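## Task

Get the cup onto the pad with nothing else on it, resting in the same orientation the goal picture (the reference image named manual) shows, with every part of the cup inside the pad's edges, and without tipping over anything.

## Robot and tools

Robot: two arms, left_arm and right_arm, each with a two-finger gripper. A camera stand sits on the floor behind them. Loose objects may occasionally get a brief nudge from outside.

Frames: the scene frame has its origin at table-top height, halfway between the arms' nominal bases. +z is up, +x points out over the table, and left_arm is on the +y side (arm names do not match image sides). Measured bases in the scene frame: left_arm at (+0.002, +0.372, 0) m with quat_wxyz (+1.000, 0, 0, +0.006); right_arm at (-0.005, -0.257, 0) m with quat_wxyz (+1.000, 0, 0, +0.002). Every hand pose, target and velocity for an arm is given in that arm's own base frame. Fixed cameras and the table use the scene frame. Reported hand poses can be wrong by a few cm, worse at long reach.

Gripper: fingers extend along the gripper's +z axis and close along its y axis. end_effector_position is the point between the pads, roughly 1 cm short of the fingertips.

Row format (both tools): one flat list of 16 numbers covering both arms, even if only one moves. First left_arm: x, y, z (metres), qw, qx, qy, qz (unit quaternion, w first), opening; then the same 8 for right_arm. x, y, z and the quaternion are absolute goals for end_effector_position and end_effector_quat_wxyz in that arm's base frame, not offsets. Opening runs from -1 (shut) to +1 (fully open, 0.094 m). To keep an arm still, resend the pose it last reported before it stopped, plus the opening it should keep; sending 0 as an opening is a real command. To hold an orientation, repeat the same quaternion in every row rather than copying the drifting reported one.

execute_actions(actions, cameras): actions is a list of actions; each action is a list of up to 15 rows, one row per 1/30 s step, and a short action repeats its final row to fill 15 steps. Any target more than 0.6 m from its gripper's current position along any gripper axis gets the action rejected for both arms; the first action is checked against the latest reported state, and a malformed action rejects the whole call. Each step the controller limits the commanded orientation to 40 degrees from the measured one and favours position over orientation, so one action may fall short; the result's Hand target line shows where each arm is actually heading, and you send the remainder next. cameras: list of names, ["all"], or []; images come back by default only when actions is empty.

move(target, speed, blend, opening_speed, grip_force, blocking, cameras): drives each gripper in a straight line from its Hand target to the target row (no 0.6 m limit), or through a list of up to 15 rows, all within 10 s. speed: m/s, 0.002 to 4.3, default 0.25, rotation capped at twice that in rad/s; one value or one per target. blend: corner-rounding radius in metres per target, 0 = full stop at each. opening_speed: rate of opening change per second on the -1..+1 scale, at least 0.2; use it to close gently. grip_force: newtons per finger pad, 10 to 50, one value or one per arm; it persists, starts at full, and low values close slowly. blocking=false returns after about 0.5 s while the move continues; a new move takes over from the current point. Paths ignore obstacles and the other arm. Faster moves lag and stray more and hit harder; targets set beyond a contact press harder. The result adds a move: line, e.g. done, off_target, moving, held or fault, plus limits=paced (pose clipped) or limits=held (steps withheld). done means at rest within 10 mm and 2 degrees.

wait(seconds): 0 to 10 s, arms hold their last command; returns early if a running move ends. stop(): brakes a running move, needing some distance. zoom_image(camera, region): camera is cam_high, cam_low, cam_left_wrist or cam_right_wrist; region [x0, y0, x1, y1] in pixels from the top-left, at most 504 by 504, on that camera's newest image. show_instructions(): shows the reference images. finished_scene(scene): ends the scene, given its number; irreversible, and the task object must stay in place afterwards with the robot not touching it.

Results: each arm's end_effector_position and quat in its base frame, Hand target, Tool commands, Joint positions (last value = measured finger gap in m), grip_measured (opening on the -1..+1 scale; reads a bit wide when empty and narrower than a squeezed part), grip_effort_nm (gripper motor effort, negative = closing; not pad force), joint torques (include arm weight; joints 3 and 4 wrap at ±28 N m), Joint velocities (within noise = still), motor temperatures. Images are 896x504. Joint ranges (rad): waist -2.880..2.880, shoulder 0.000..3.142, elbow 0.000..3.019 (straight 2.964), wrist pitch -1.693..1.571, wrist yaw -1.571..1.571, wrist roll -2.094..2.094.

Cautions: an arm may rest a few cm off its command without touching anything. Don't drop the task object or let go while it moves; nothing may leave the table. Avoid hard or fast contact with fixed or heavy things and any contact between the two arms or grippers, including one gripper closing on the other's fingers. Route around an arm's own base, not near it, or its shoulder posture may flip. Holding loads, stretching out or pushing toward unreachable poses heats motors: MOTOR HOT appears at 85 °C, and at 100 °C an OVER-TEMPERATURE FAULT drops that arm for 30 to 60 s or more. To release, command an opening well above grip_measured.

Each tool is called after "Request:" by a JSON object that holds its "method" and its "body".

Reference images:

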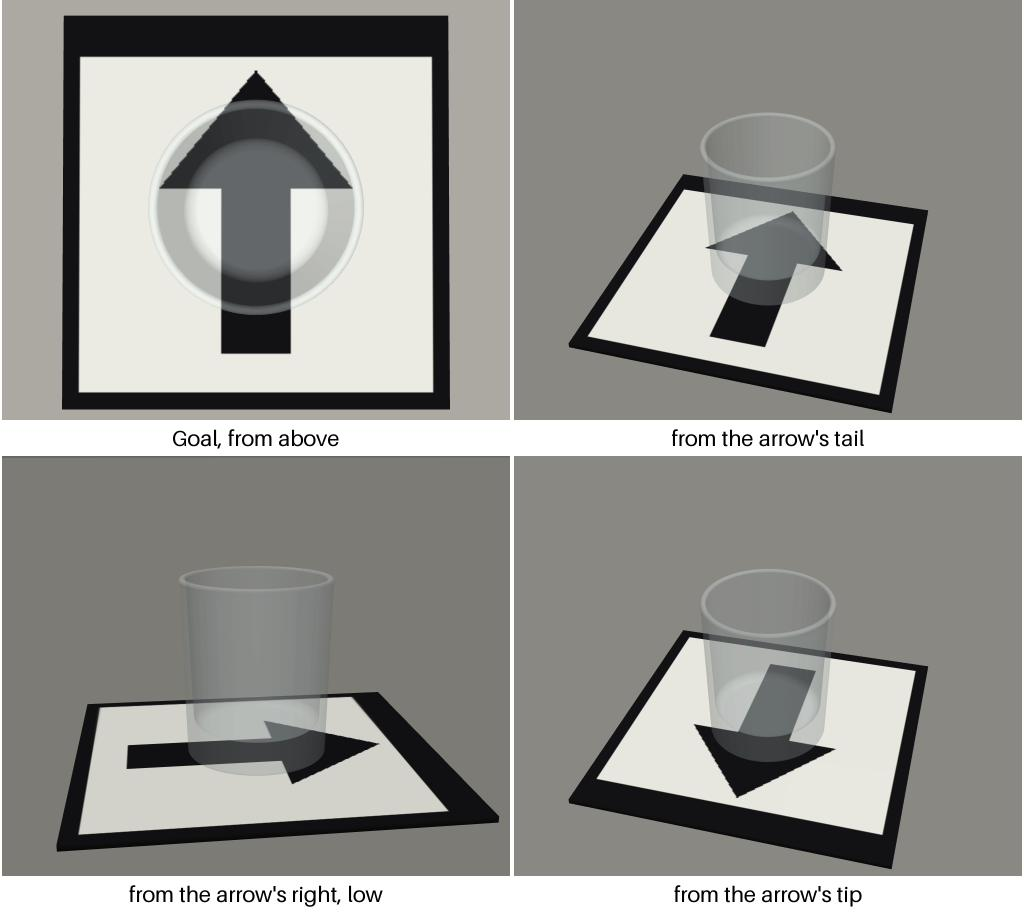

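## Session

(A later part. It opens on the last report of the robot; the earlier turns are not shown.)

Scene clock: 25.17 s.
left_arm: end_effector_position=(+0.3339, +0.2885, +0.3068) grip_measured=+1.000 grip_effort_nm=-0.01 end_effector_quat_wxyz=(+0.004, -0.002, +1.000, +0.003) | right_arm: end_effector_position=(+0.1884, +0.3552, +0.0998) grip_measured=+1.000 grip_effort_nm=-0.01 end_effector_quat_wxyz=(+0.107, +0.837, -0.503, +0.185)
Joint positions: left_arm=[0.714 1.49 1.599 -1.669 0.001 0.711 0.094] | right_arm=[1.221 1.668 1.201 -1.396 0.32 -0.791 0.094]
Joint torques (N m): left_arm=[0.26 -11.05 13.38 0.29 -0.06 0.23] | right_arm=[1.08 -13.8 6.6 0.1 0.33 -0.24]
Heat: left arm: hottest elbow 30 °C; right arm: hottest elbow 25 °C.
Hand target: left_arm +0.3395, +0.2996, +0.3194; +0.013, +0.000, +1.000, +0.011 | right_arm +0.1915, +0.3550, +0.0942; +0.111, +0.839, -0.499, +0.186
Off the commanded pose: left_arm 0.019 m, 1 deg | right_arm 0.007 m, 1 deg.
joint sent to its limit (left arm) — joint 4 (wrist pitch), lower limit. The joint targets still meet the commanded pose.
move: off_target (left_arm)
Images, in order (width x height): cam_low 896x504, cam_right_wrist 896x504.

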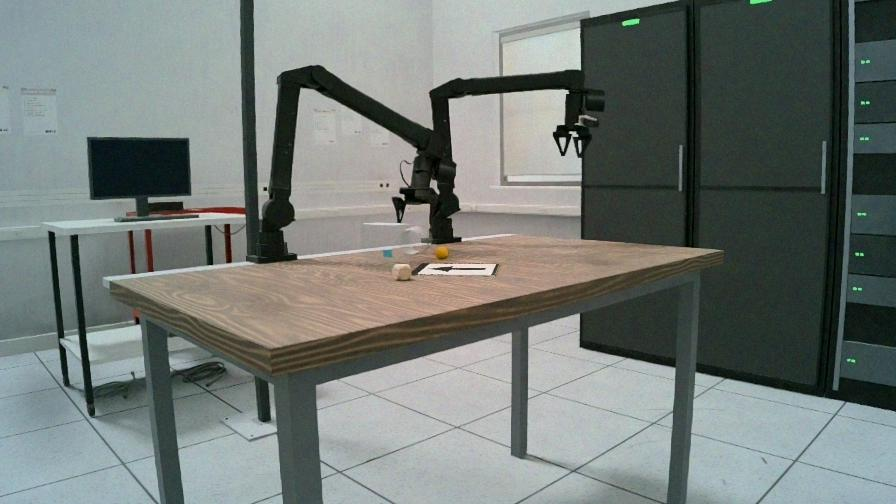

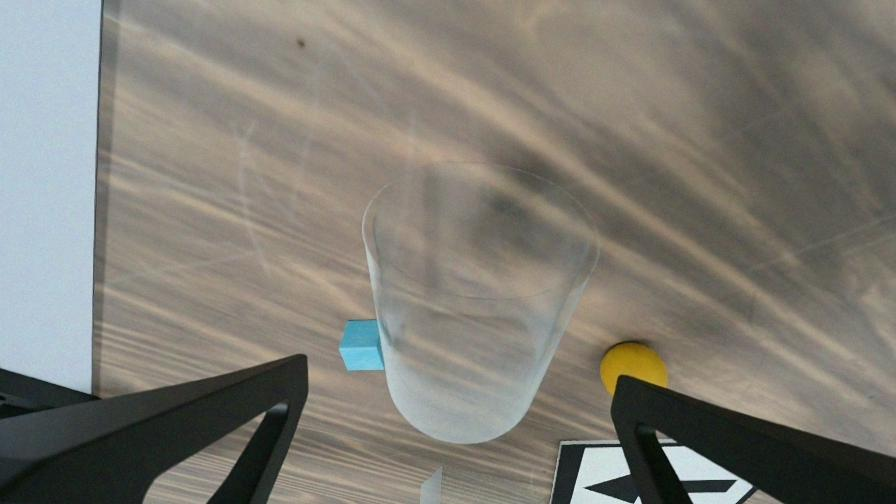

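Request:
{"method": "move", "body": {"target": [[0.34, 0.30, 0.32, 0, 0, 1, 0, 1, 0.2048, 0.3344, 0.042, -0.1107, -0.8390, 0.4992, -0.1860, 1]], "speed": 0.08, "cameras": ["cam_right_wrist", "cam_low", "cam_high"]}}

Request:
{"method": "zoom_image", "body": {"camera": "cam_low", "region": [370, 180, 470, 280]}}

Request:
{"method": "zoom_image", "body": {"camera": "cam_high", "region": [260, 140, 400, 280]}}

Scene clock: 28.27 s.
left_arm: end_effector_position=(+0.3339, +0.2885, +0.3068) grip_measured=+1.000 grip_effort_nm=-0.02 end_effector_quat_wxyz=(+0.004, -0.002, +1.000, +0.003) | right_arm: end_effector_position=(+0.2015, +0.3357, +0.0493) grip_measured=+1.000 grip_effort_nm=-0.01 end_effector_quat_wxyz=(+0.105, +0.838, -0.503, +0.185)
Joint positions: left_arm=[0.714 1.49 1.599 -1.669 0.001 0.711 0.094] | right_arm=[1.177 1.701 1.092 -1.236 0.333 -0.837 0.094]
Joint torques (N m): left_arm=[-0.21 -11.34 13.52 0.18 -0.05 0.28] | right_arm=[0.79 -13.27 6.05 0.2 0.33 -0.28]
Heat: left arm: hottest elbow 31 °C; right arm: hottest elbow 25 °C.
Hand target: left_arm +0.3395, +0.2996, +0.3194; +0.013, +0.000, +1.000, +0.011 | right_arm +0.2046, +0.3343, +0.0422; +0.111, +0.839, -0.499, +0.186
Off the commanded pose: left_arm 0.019 m, 1 deg | right_arm 0.008 m, 1 deg.
joint sent to its limit (left arm) — joint 4 (wrist pitch), lower limit. The joint targets still meet the commanded pose.
move: off_target (left_arm)
Images, in order (width x height): cam_high 896x504, cam_low 896x504, cam_right_wrist 896x504.

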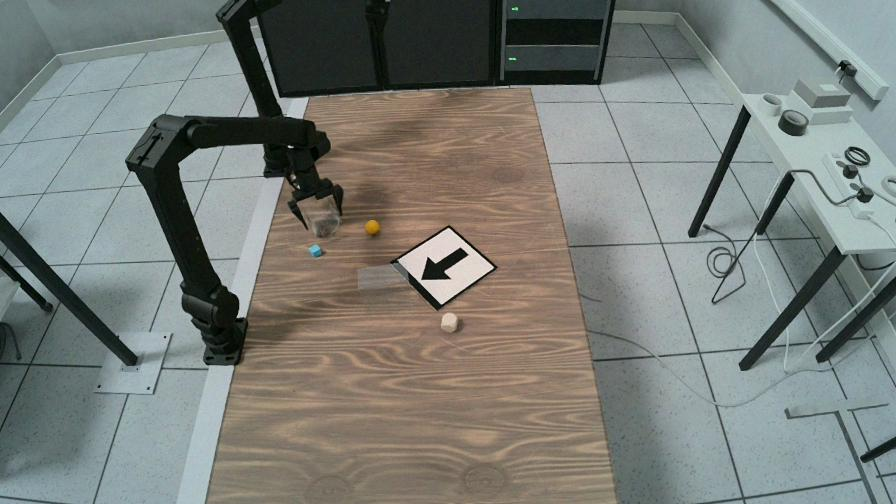

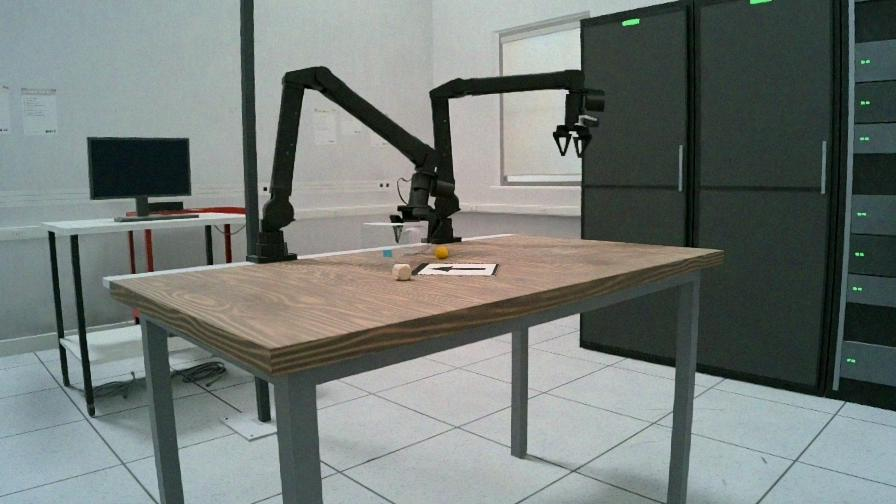

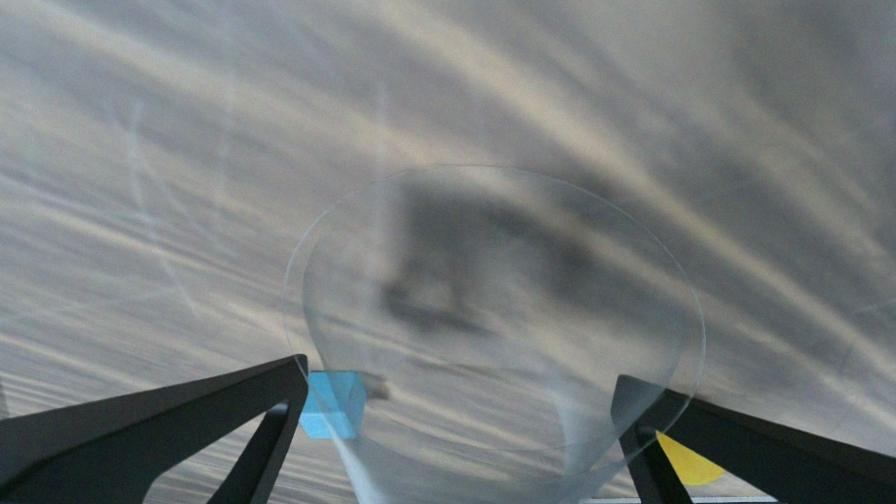

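Scaled by 5.040 from the camera's 896x504 image, which has a finer 1280x720 frame.

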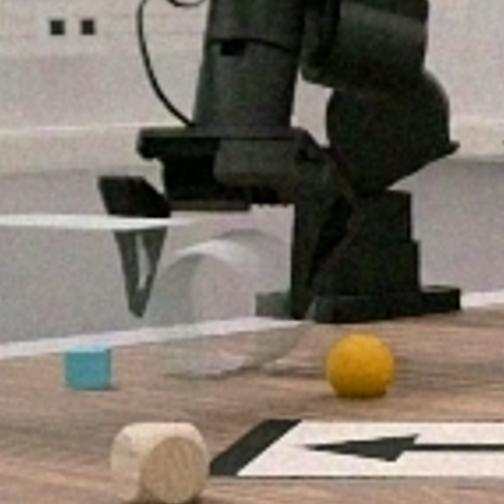

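Scaled by 3.600 from the camera's 896x504 image, which has a finer 1280x720 frame.

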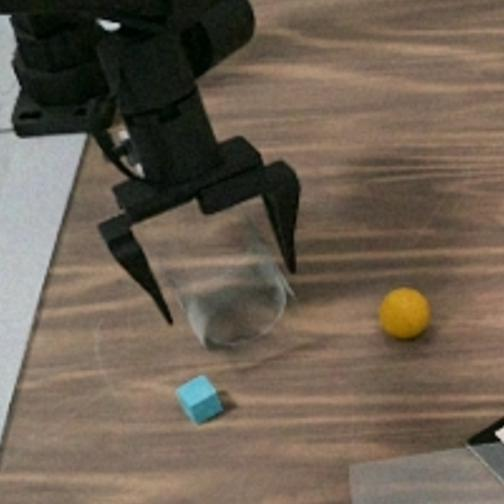

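Request:
{"method": "move", "body": {"target": [0.34,0.30,0.32,0,0,1,0,1,0.2048,0.3344,0.042,-0.1107,-0.8390,0.4992,-0.1860,0.35], "opening_speed": 0.4, "grip_force": 30, "cameras": ["cam_right_wrist","cam_high"]}}

Scene clock: 31.83 s.
left_arm: end_effector_position=(+0.3339, +0.2885, +0.3068) grip_measured=+1.000 grip_effort_nm=-0.01 end_effector_quat_wxyz=(+0.004, -0.002, +1.000, +0.003) | right_arm: end_effector_position=(+0.2021, +0.3363, +0.0492) grip_measured=+0.621 grip_effort_nm=-0.65 end_effector_quat_wxyz=(+0.103, +0.838, -0.503, +0.185)
Joint positions: left_arm=[0.714 1.49 1.599 -1.669 0.001 0.711 0.094] | right_arm=[1.177 1.701 1.092 -1.232 0.335 -0.838 0.076]
Joint torques (N m): left_arm=[-0.09 -11.34 13.46 0.31 -0.05 0.25] | right_arm=[0.85 -13.1 6.09 0.03 0.28 -0.24]
Heat: left arm: hottest elbow 32 °C; right arm: hottest elbow 25 °C.
Hand target: left_arm +0.3395, +0.2996, +0.3194; +0.013, +0.000, +1.000, +0.011 | right_arm +0.2047, +0.3344, +0.0422; +0.111, +0.839, -0.499, +0.186
Off the commanded pose: left_arm 0.019 m, 1 deg | right_arm 0.008 m, 1 deg.
joint sent to its limit (left arm) — joint 4 (wrist pitch), lower limit. The joint targets still meet the commanded pose.
grip_force (N): 30, 30
move: off_target (left_arm)
Images, in order (width x height): cam_high 896x504, cam_right_wrist 896x504.

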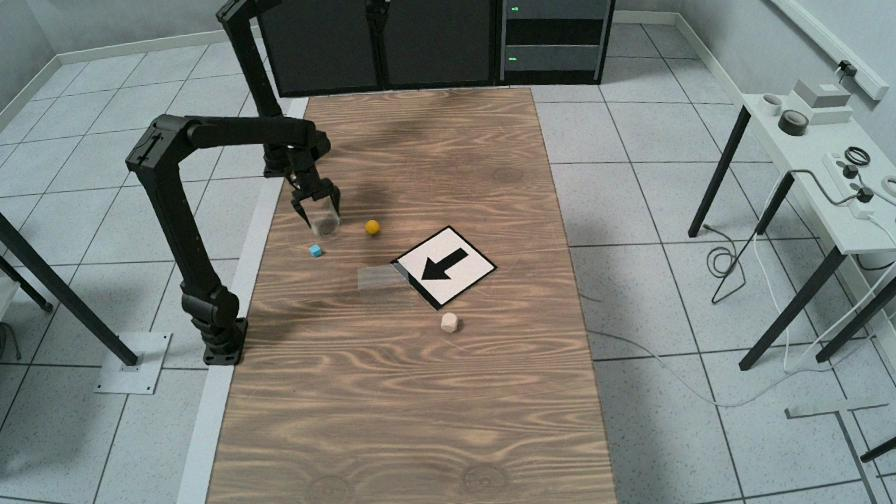

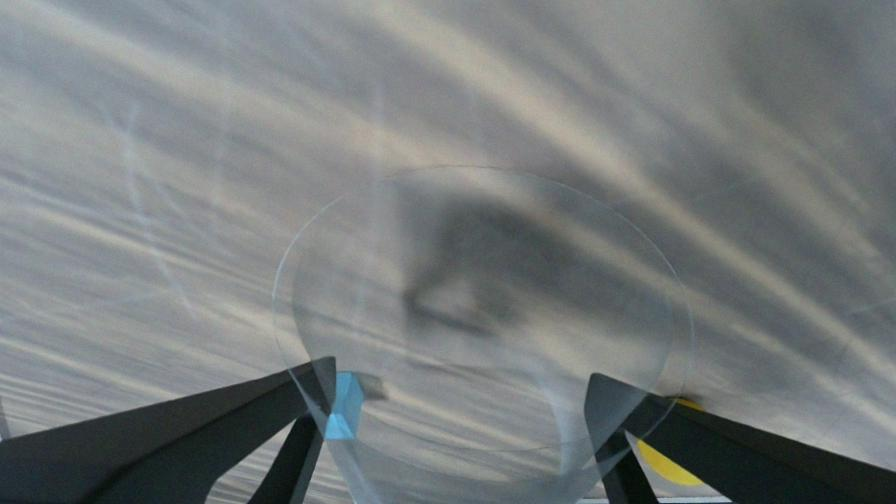

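Request:
{"method": "move", "body": {"target": [[0.34,0.30,0.32,0,0,1,0,1,0.2048,0.3344,0.12,-0.1107,-0.8390,0.4992,-0.1860,0.35],[0.34,0.30,0.32,0,0,1,0,1,0.23,0.32,0.25,-0.1107,-0.8390,0.4992,-0.1860,0.35]], "speed": 0.12, "blend": 0.02, "cameras": ["cam_right_wrist","cam_high","cam_low","cam_left_wrist"]}}

Scene clock: 34.67 s.
left_arm: end_effector_position=(+0.3339, +0.2885, +0.3068) grip_measured=+1.000 grip_effort_nm=-0.01 end_effector_quat_wxyz=(+0.004, -0.002, +1.000, +0.003) | right_arm: end_effector_position=(+0.2217, +0.3123, +0.2222) grip_measured=+0.621 grip_effort_nm=-0.66 end_effector_quat_wxyz=(+0.119, +0.841, -0.494, +0.184)
Joint positions: left_arm=[0.714 1.49 1.599 -1.669 0.001 0.711 0.094] | right_arm=[1.11 1.51 1.346 -1.685 0.348 -0.919 0.076]
Joint torques (N m): left_arm=[-0.38 -11.16 13.44 0.16 -0.05 0.27] | right_arm=[0.85 -14.92 11.7 -1.06 0.53 -0.27]
Heat: left arm: hottest elbow 33 °C; right arm: hottest elbow 26 °C.
Hand target: left_arm +0.3395, +0.2996, +0.3194; +0.013, +0.000, +1.000, +0.011 | right_arm +0.2294, +0.3187, +0.2491; +0.091, +0.843, -0.498, +0.184
Off the commanded pose: left_arm 0.019 m, 1 deg | right_arm 0.030 m, 1 deg.
joint sent to its limit (left arm) — joint 4 (wrist pitch), lower limit. The joint targets still meet the commanded pose.
joint sent to its limit (right arm) — joint 4 (wrist pitch), lower limit. The joint targets still meet the commanded pose.
grip_force (N): 30, 30
move: off_target (left_arm, right_arm)

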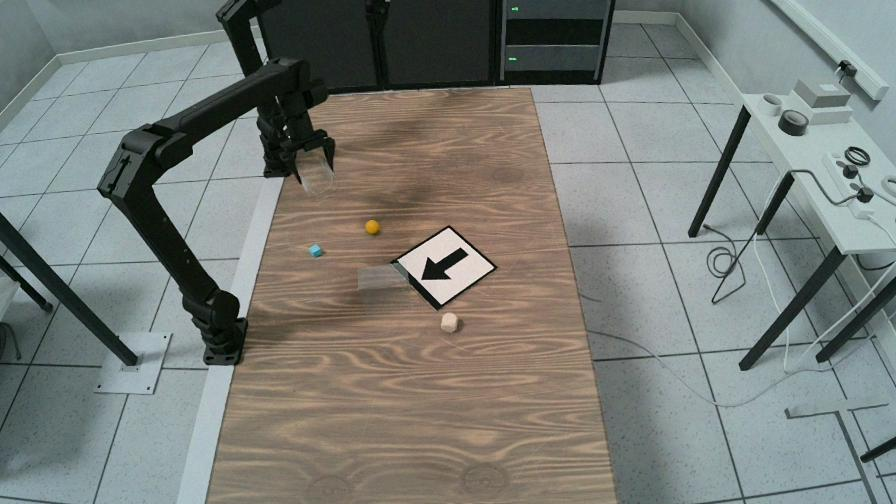

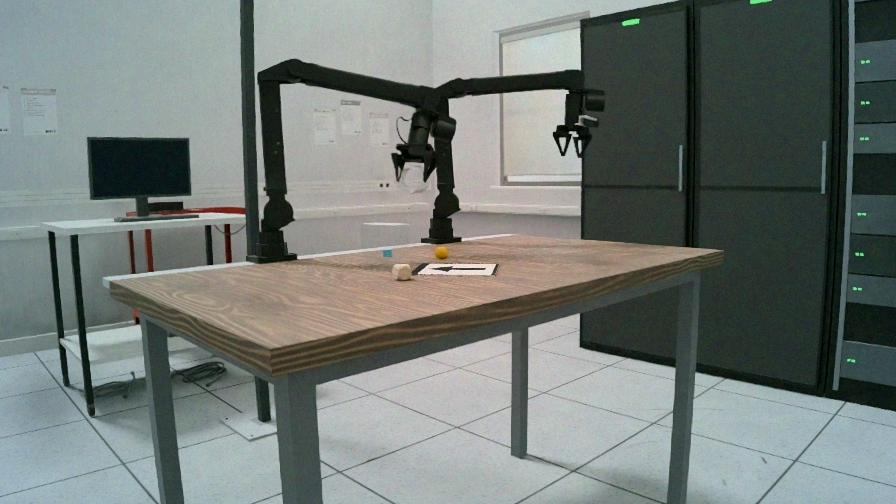

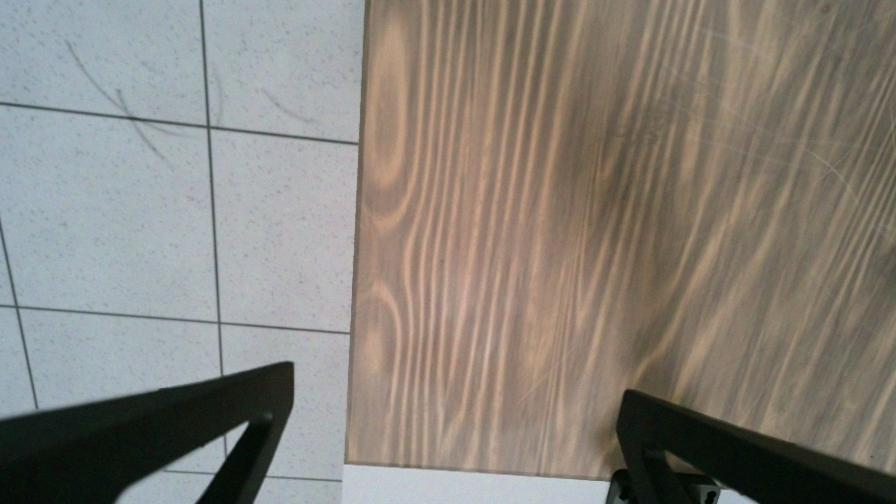

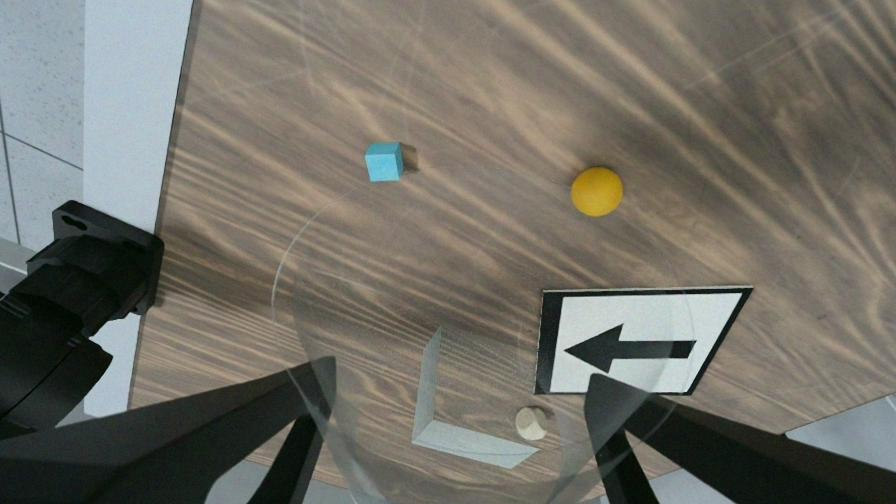

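Request:
{"method": "move", "body": {"target": [[0.34,0.30,0.32,0,0,1,0,1,0.26,0.30,0.27,-0.0668,-0.6403,0.7631,-0.0560,0.35],[0.34,0.30,0.32,0,0,1,0,1,0.31,0.30,0.30,0.1226,-0.3391,0.9316,0.0446,0.35],[0.34,0.30,0.32,0,0,1,0,1,0.37,0.28,0.30,0.3417,-0.0410,0.9388,0.0149,0.35],[0.34,0.30,0.32,0,0,1,0,1,0.41,0.27,0.29,0.5101,0.1485,0.8424,-0.0899,0.35]], "speed": 0.22, "blend": 0.03, "cameras": ["cam_right_wrist","cam_high","cam_low"]}}

Scene clock: 46.37 s.
left_arm: end_effector_position=(+0.3339, +0.2885, +0.3068) grip_measured=+1.000 grip_effort_nm=-0.02 end_effector_quat_wxyz=(+0.004, -0.002, +1.000, +0.003) | right_arm: end_effector_position=(+0.4067, +0.2620, +0.2767) grip_measured=+0.621 grip_effort_nm=-0.66 end_effector_quat_wxyz=(+0.496, +0.136, +0.851, -0.106)
Joint positions: left_arm=[0.714 1.49 1.599 -1.669 0.001 0.711 0.094] | right_arm=[0.876 1.349 1.112 -0.811 0.975 0.91 0.076]
Joint torques (N m): left_arm=[-0.15 -11.34 13.35 0.13 -0.06 0.24] | right_arm=[2.08 -12.16 10 2.17 1.13 0.01]
Motor temperatures (°C): left_arm=[20 25 36 21 21 19 20] | right_arm=[20 25 27 20 22 20 23]
Heat: left arm: hottest elbow 36 °C; right arm: hottest elbow 27 °C.
Hand target: left_arm +0.3395, +0.2996, +0.3194; +0.013, +0.000, +1.000, +0.011 | right_arm +0.4096, +0.2697, +0.2901; +0.510, +0.149, +0.843, -0.090
Off the commanded pose: left_arm 0.019 m, 1 deg | right_arm 0.016 m, 3 deg.
joint sent to its limit (left arm) — joint 4 (wrist pitch), lower limit. The joint targets still meet the commanded pose.
grip_force (N): 30, 30
move: off_target (left_arm, right_arm)
Images, in order (width x height): cam_high 896x504, cam_low 896x504, cam_right_wrist 896x504.

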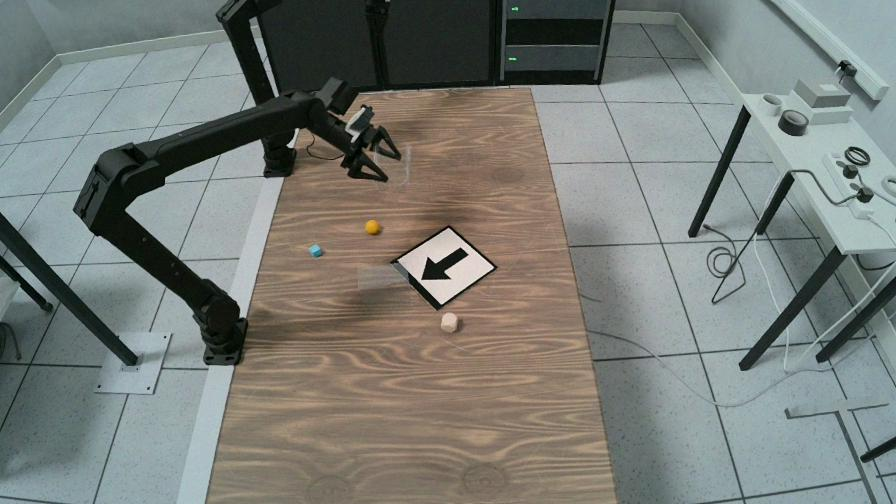

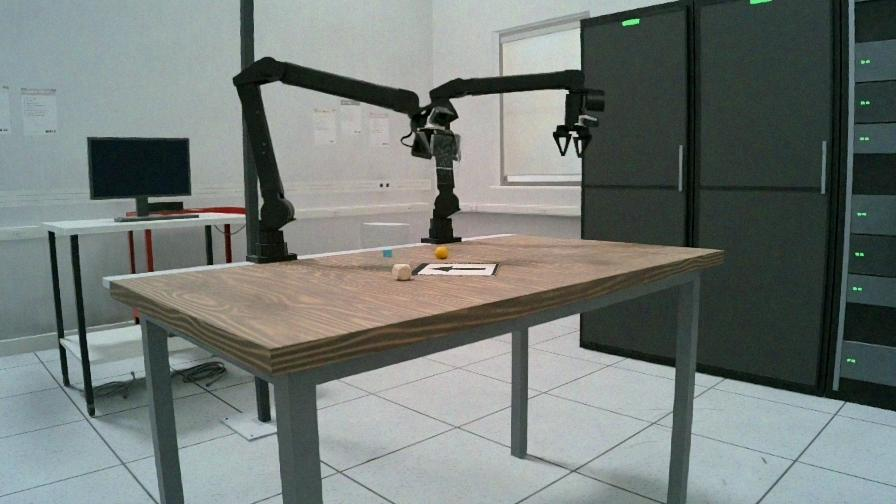

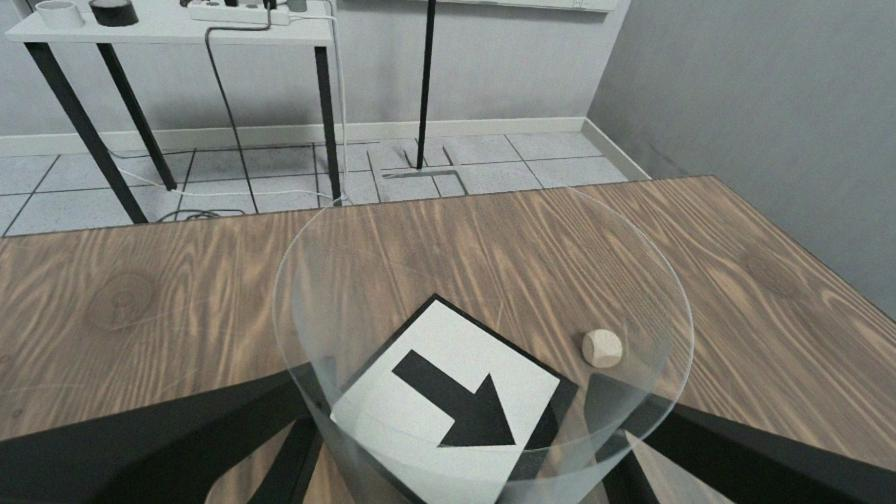

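Request:
{"method": "move", "body": {"target": [0.34,0.30,0.32,0,0,1,0,1,0.515,0.215,0.20,0.5278,0.1585,0.8313,-0.0732,0.35], "speed": 0.15, "cameras": ["cam_right_wrist","cam_high","cam_low"]}}

Scene clock: 50.10 s.
left_arm: end_effector_position=(+0.3339, +0.2885, +0.3068) grip_measured=+1.000 grip_effort_nm=-0.01 end_effector_quat_wxyz=(+0.004, -0.002, +1.000, +0.003) | right_arm: end_effector_position=(+0.5074, +0.2111, +0.1852) grip_measured=+0.621 grip_effort_nm=-0.66 end_effector_quat_wxyz=(+0.513, +0.153, +0.841, -0.084)
Joint positions: left_arm=[0.714 1.49 1.599 -1.669 0.001 0.711 0.094] | right_arm=[0.63 1.508 0.965 -0.202 0.824 0.612 0.076]
Joint torques (N m): left_arm=[-0.03 -11.28 13.31 0.25 -0.06 0.27] | right_arm=[1.26 -14.04 8.94 3.12 0.52 -0.28]
Heat: left arm: hottest elbow 37 °C; right arm: hottest elbow 27 °C.
Hand target: left_arm +0.3395, +0.2996, +0.3194; +0.013, +0.000, +1.000, +0.011 | right_arm +0.5145, +0.2147, +0.2000; +0.527, +0.159, +0.831, -0.073
Off the commanded pose: left_arm 0.019 m, 1 deg | right_arm 0.017 m, 2 deg.
joint sent to its limit (left arm) — joint 4 (wrist pitch), lower limit. The joint targets still meet the commanded pose.
grip_force (N): 30, 30
move: off_target (left_arm, right_arm)
Images, in order (width x height): cam_high 896x504, cam_low 896x504, cam_right_wrist 896x504.

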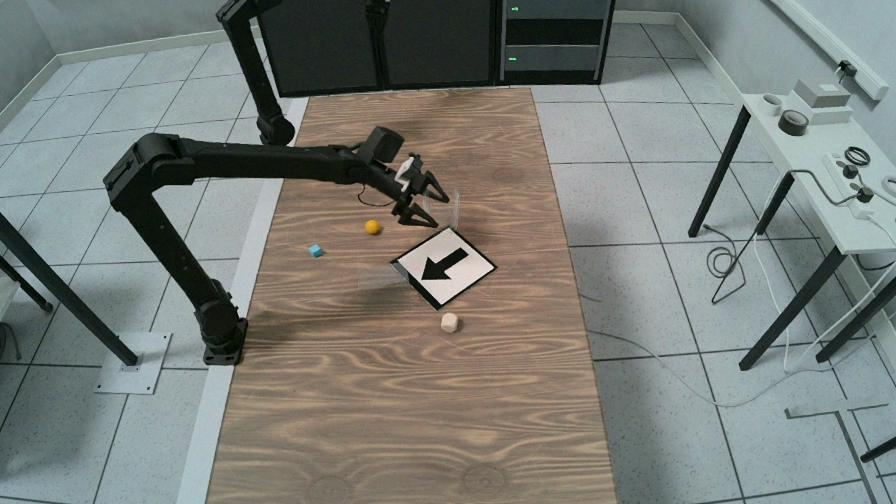

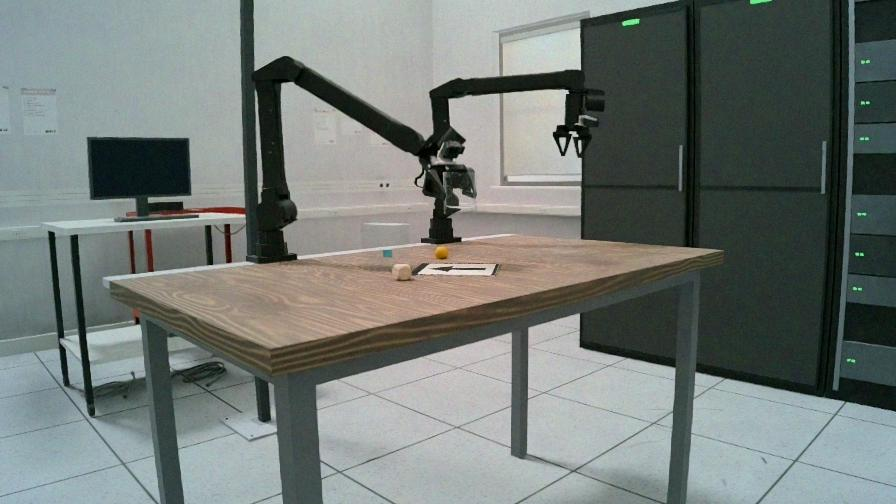

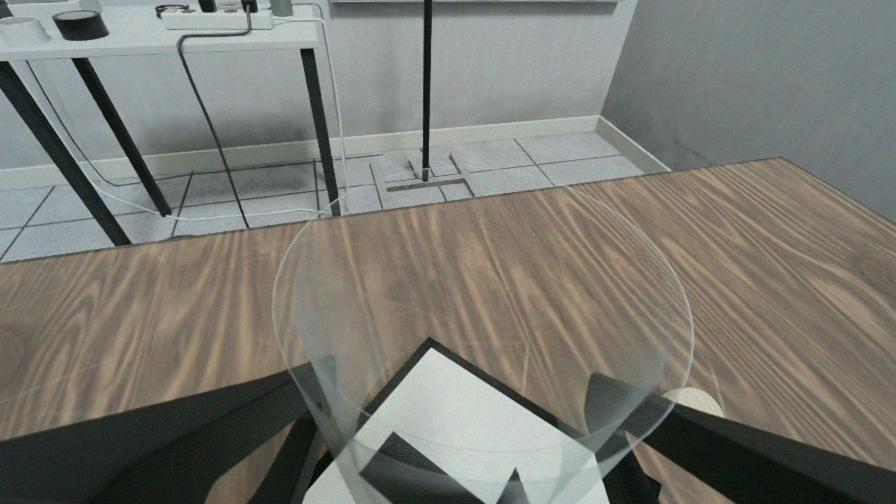

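Request:
{"method": "move", "body": {"target": [0.34,0.30,0.32,0,0,1,0,1,0.535,0.197,0.13,0.5288,0.1553,0.8309,-0.0782,0.35], "speed": 0.12, "cameras": ["cam_right_wrist","cam_high","cam_low"]}}

Request:
{"method": "zoom_image", "body": {"camera": "cam_high", "region": [340, 160, 540, 340]}}

Request:
{"method": "zoom_image", "body": {"camera": "cam_low", "region": [340, 160, 540, 300]}}

Scene clock: 53.03 s.
left_arm: end_effector_position=(+0.3339, +0.2885, +0.3068) grip_measured=+1.000 grip_effort_nm=-0.02 end_effector_quat_wxyz=(+0.004, -0.002, +1.000, +0.003) | right_arm: end_effector_position=(+0.5256, +0.1950, +0.1162) grip_measured=+0.621 grip_effort_nm=-0.65 end_effector_quat_wxyz=(+0.513, +0.149, +0.841, -0.087)
Joint positions: left_arm=[0.714 1.49 1.599 -1.669 0.001 0.711 0.094] | right_arm=[0.578 1.642 0.896 0.041 0.787 0.55 0.076]
Joint torques (N m): left_arm=[0.09 -11.16 13.38 0.23 -0.06 0.27] | right_arm=[0.97 -15.03 7.94 3.26 0.48 -0.24]
Heat: left arm: hottest elbow 37 °C; right arm: hottest elbow 28 °C.
Hand target: left_arm +0.3395, +0.2996, +0.3194; +0.013, +0.000, +1.000, +0.011 | right_arm +0.5345, +0.1968, +0.1302; +0.529, +0.155, +0.831, -0.078
Off the commanded pose: left_arm 0.019 m, 1 deg | right_arm 0.017 m, 2 deg.
joint sent to its limit (left arm) — joint 4 (wrist pitch), lower limit. The joint targets still meet the commanded pose.
grip_force (N): 30, 30
move: off_target (left_arm, right_arm)
Images, in order (width x height): cam_high 896x504, cam_low 896x504, cam_right_wrist 896x504.

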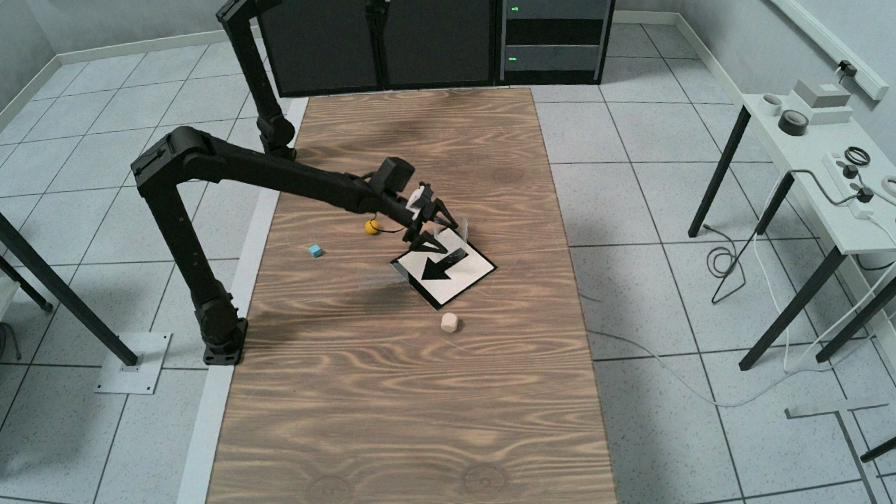

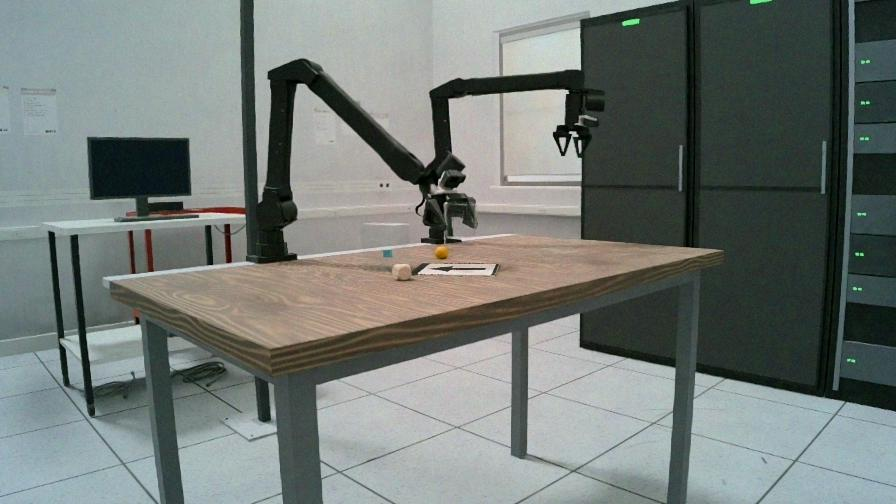

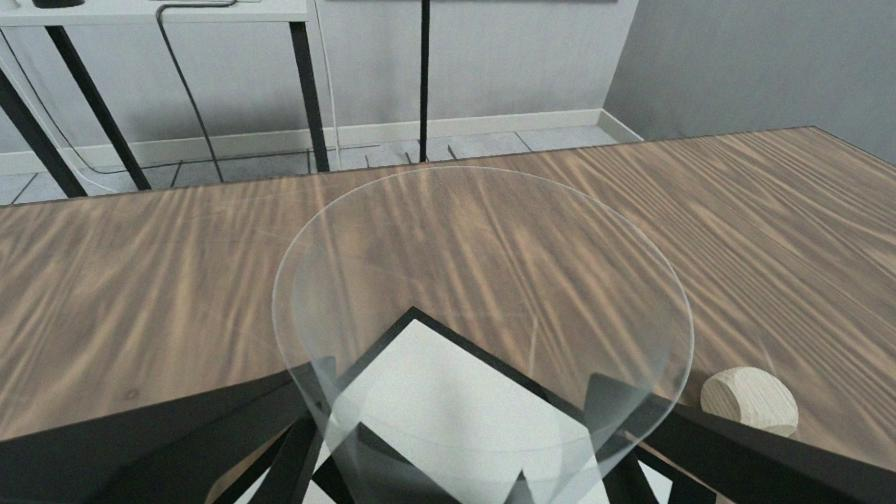

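Scaled by 2.520 from the camera's 896x504 image, which has a finer 1280x720 frame.

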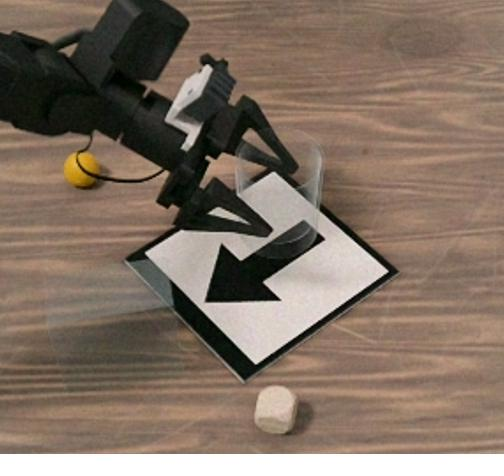

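Scaled by 2.520 from the camera's 896x504 image, which has a finer 1280x720 frame.

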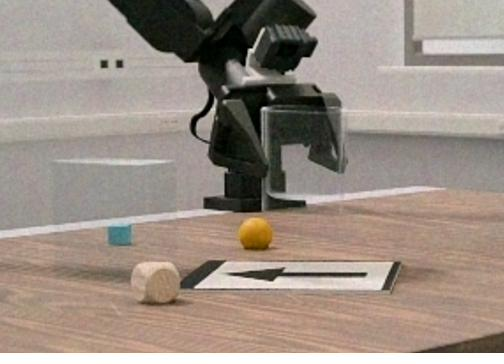

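Request:
{"method": "zoom_image", "body": {"camera": "cam_high", "region": [385, 190, 505, 315]}}

Request:
{"method": "zoom_image", "body": {"camera": "cam_low", "region": [400, 180, 520, 290]}}

Scaled by 4.032 from the camera's 896x504 image, which has a finer 1280x720 frame.

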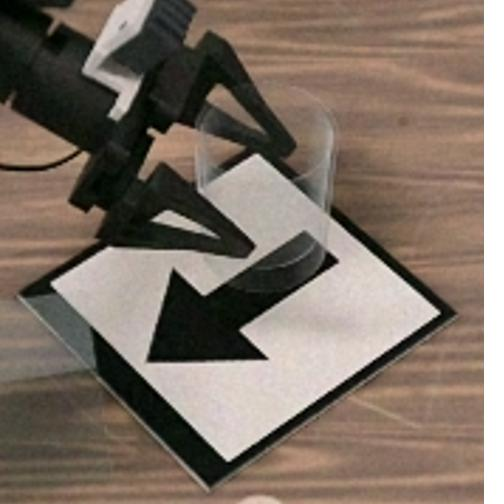

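Scaled by 4.200 from the camera's 896x504 image, which has a finer 1280x720 frame.

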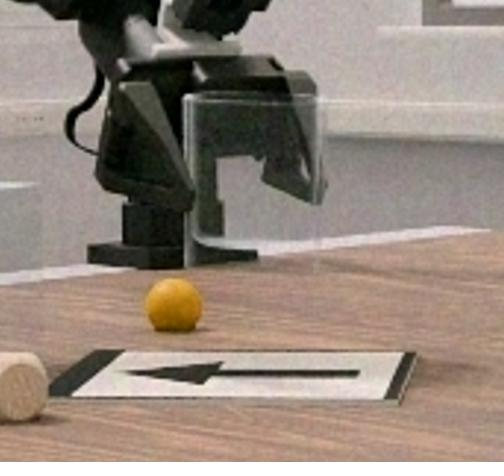

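Request:
{"method": "zoom_image", "body": {"camera": "cam_high", "region": [340, 230, 440, 320]}}

Request:
{"method": "zoom_image", "body": {"camera": "cam_low", "region": [340, 200, 520, 300]}}

Scaled by 5.040 from the camera's 896x504 image, which has a finer 1280x720 frame.

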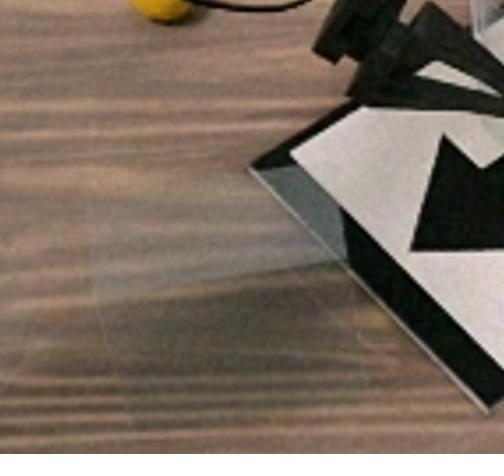

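Scaled by 2.800 from the camera's 896x504 image, which has a finer 1280x720 frame.

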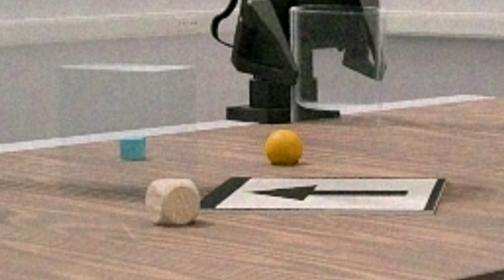

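Request:
{"method": "move", "body": {"target": [0.34,0.30,0.32,0,0,1,0,1,0.517,0.202,0.115,0.5140,0.2625,0.8034,-0.1465,0.35], "speed": 0.12, "cameras": ["cam_right_wrist","cam_high","cam_low"]}}

Request:
{"method": "zoom_image", "body": {"camera": "cam_high", "region": [340, 200, 510, 320]}}

Request:
{"method": "zoom_image", "body": {"camera": "cam_low", "region": [340, 180, 520, 300]}}

Scene clock: 59.07 s.
left_arm: end_effector_position=(+0.3339, +0.2885, +0.3068) grip_measured=+1.000 grip_effort_nm=-0.01 end_effector_quat_wxyz=(+0.004, -0.002, +1.000, +0.003) | right_arm: end_effector_position=(+0.5000, +0.1862, +0.0941) grip_measured=+0.621 grip_effort_nm=-0.65 end_effector_quat_wxyz=(+0.496, +0.248, +0.816, -0.164)
Joint positions: left_arm=[0.714 1.49 1.599 -1.669 0.001 0.711 0.094] | right_arm=[0.637 1.718 0.972 -0.272 1.009 0.917 0.076]
Joint torques (N m): left_arm=[0.73 -11.63 13.45 0.17 -0.05 0.26] | right_arm=[2.14 -15.03 10.76 1.24 1.13 -0.01]
Heat: left arm: hottest elbow 39 °C; right arm: hottest elbow 28 °C.
Hand target: left_arm +0.3395, +0.2996, +0.3194; +0.013, +0.000, +1.000, +0.011 | right_arm +0.5156, +0.2014, +0.1156; +0.514, +0.262, +0.803, -0.146
Off the commanded pose: left_arm 0.019 m, 1 deg | right_arm 0.031 m, 4 deg.
joint sent to its limit (left arm) — joint 4 (wrist pitch), lower limit. The joint targets still meet the commanded pose.
grip_force (N): 30, 30
move: off_target (left_arm, right_arm)
Images, in order (width x height): cam_high 896x504, cam_low 896x504, cam_right_wrist 896x504.

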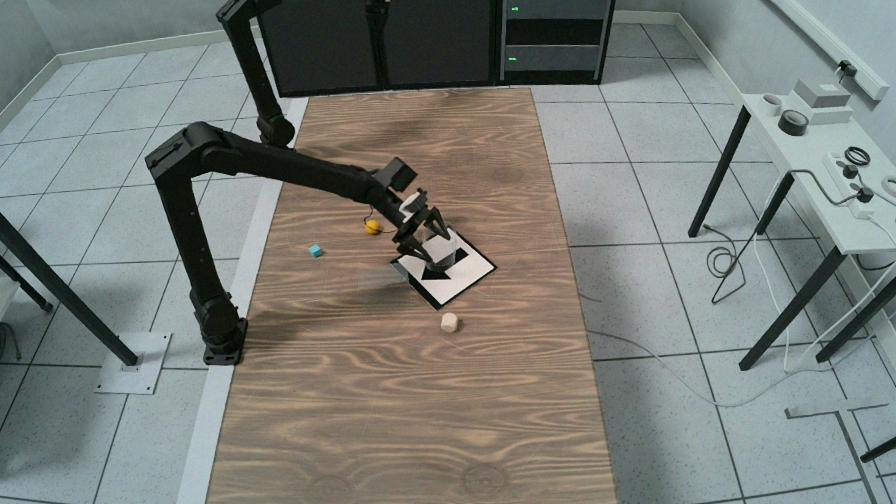

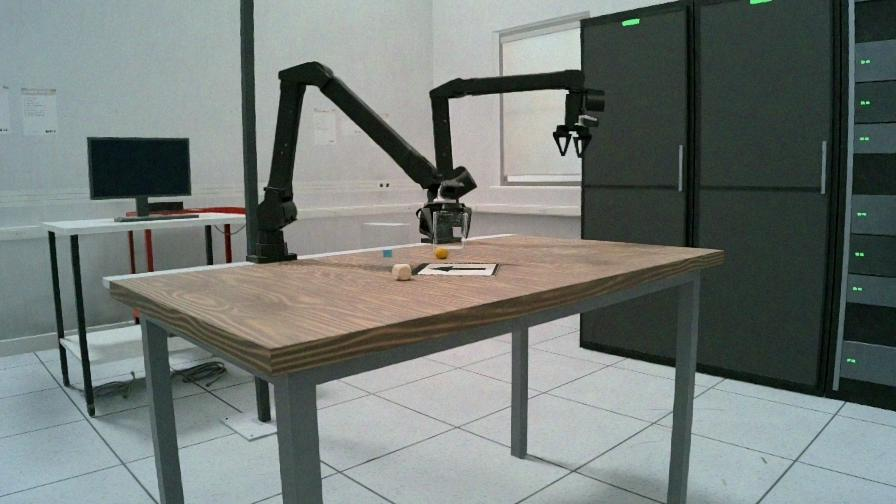

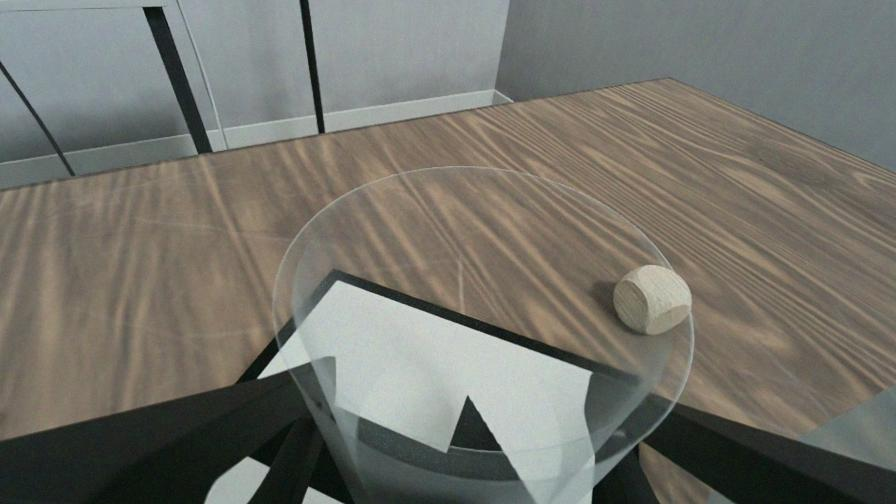

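Scaled by 2.965 from the camera's 896x504 image, which has a finer 1280x720 frame.

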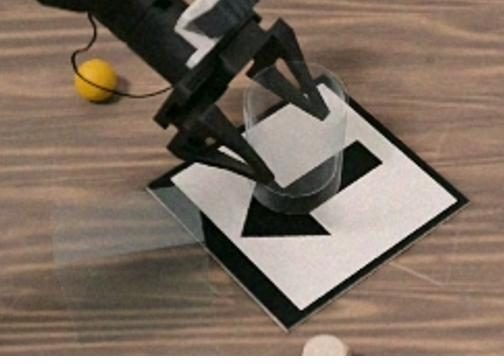

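Scaled by 2.800 from the camera's 896x504 image, which has a finer 1280x720 frame.

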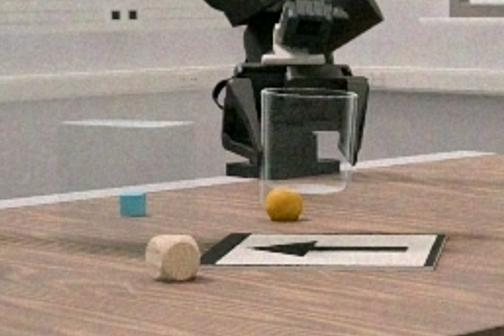

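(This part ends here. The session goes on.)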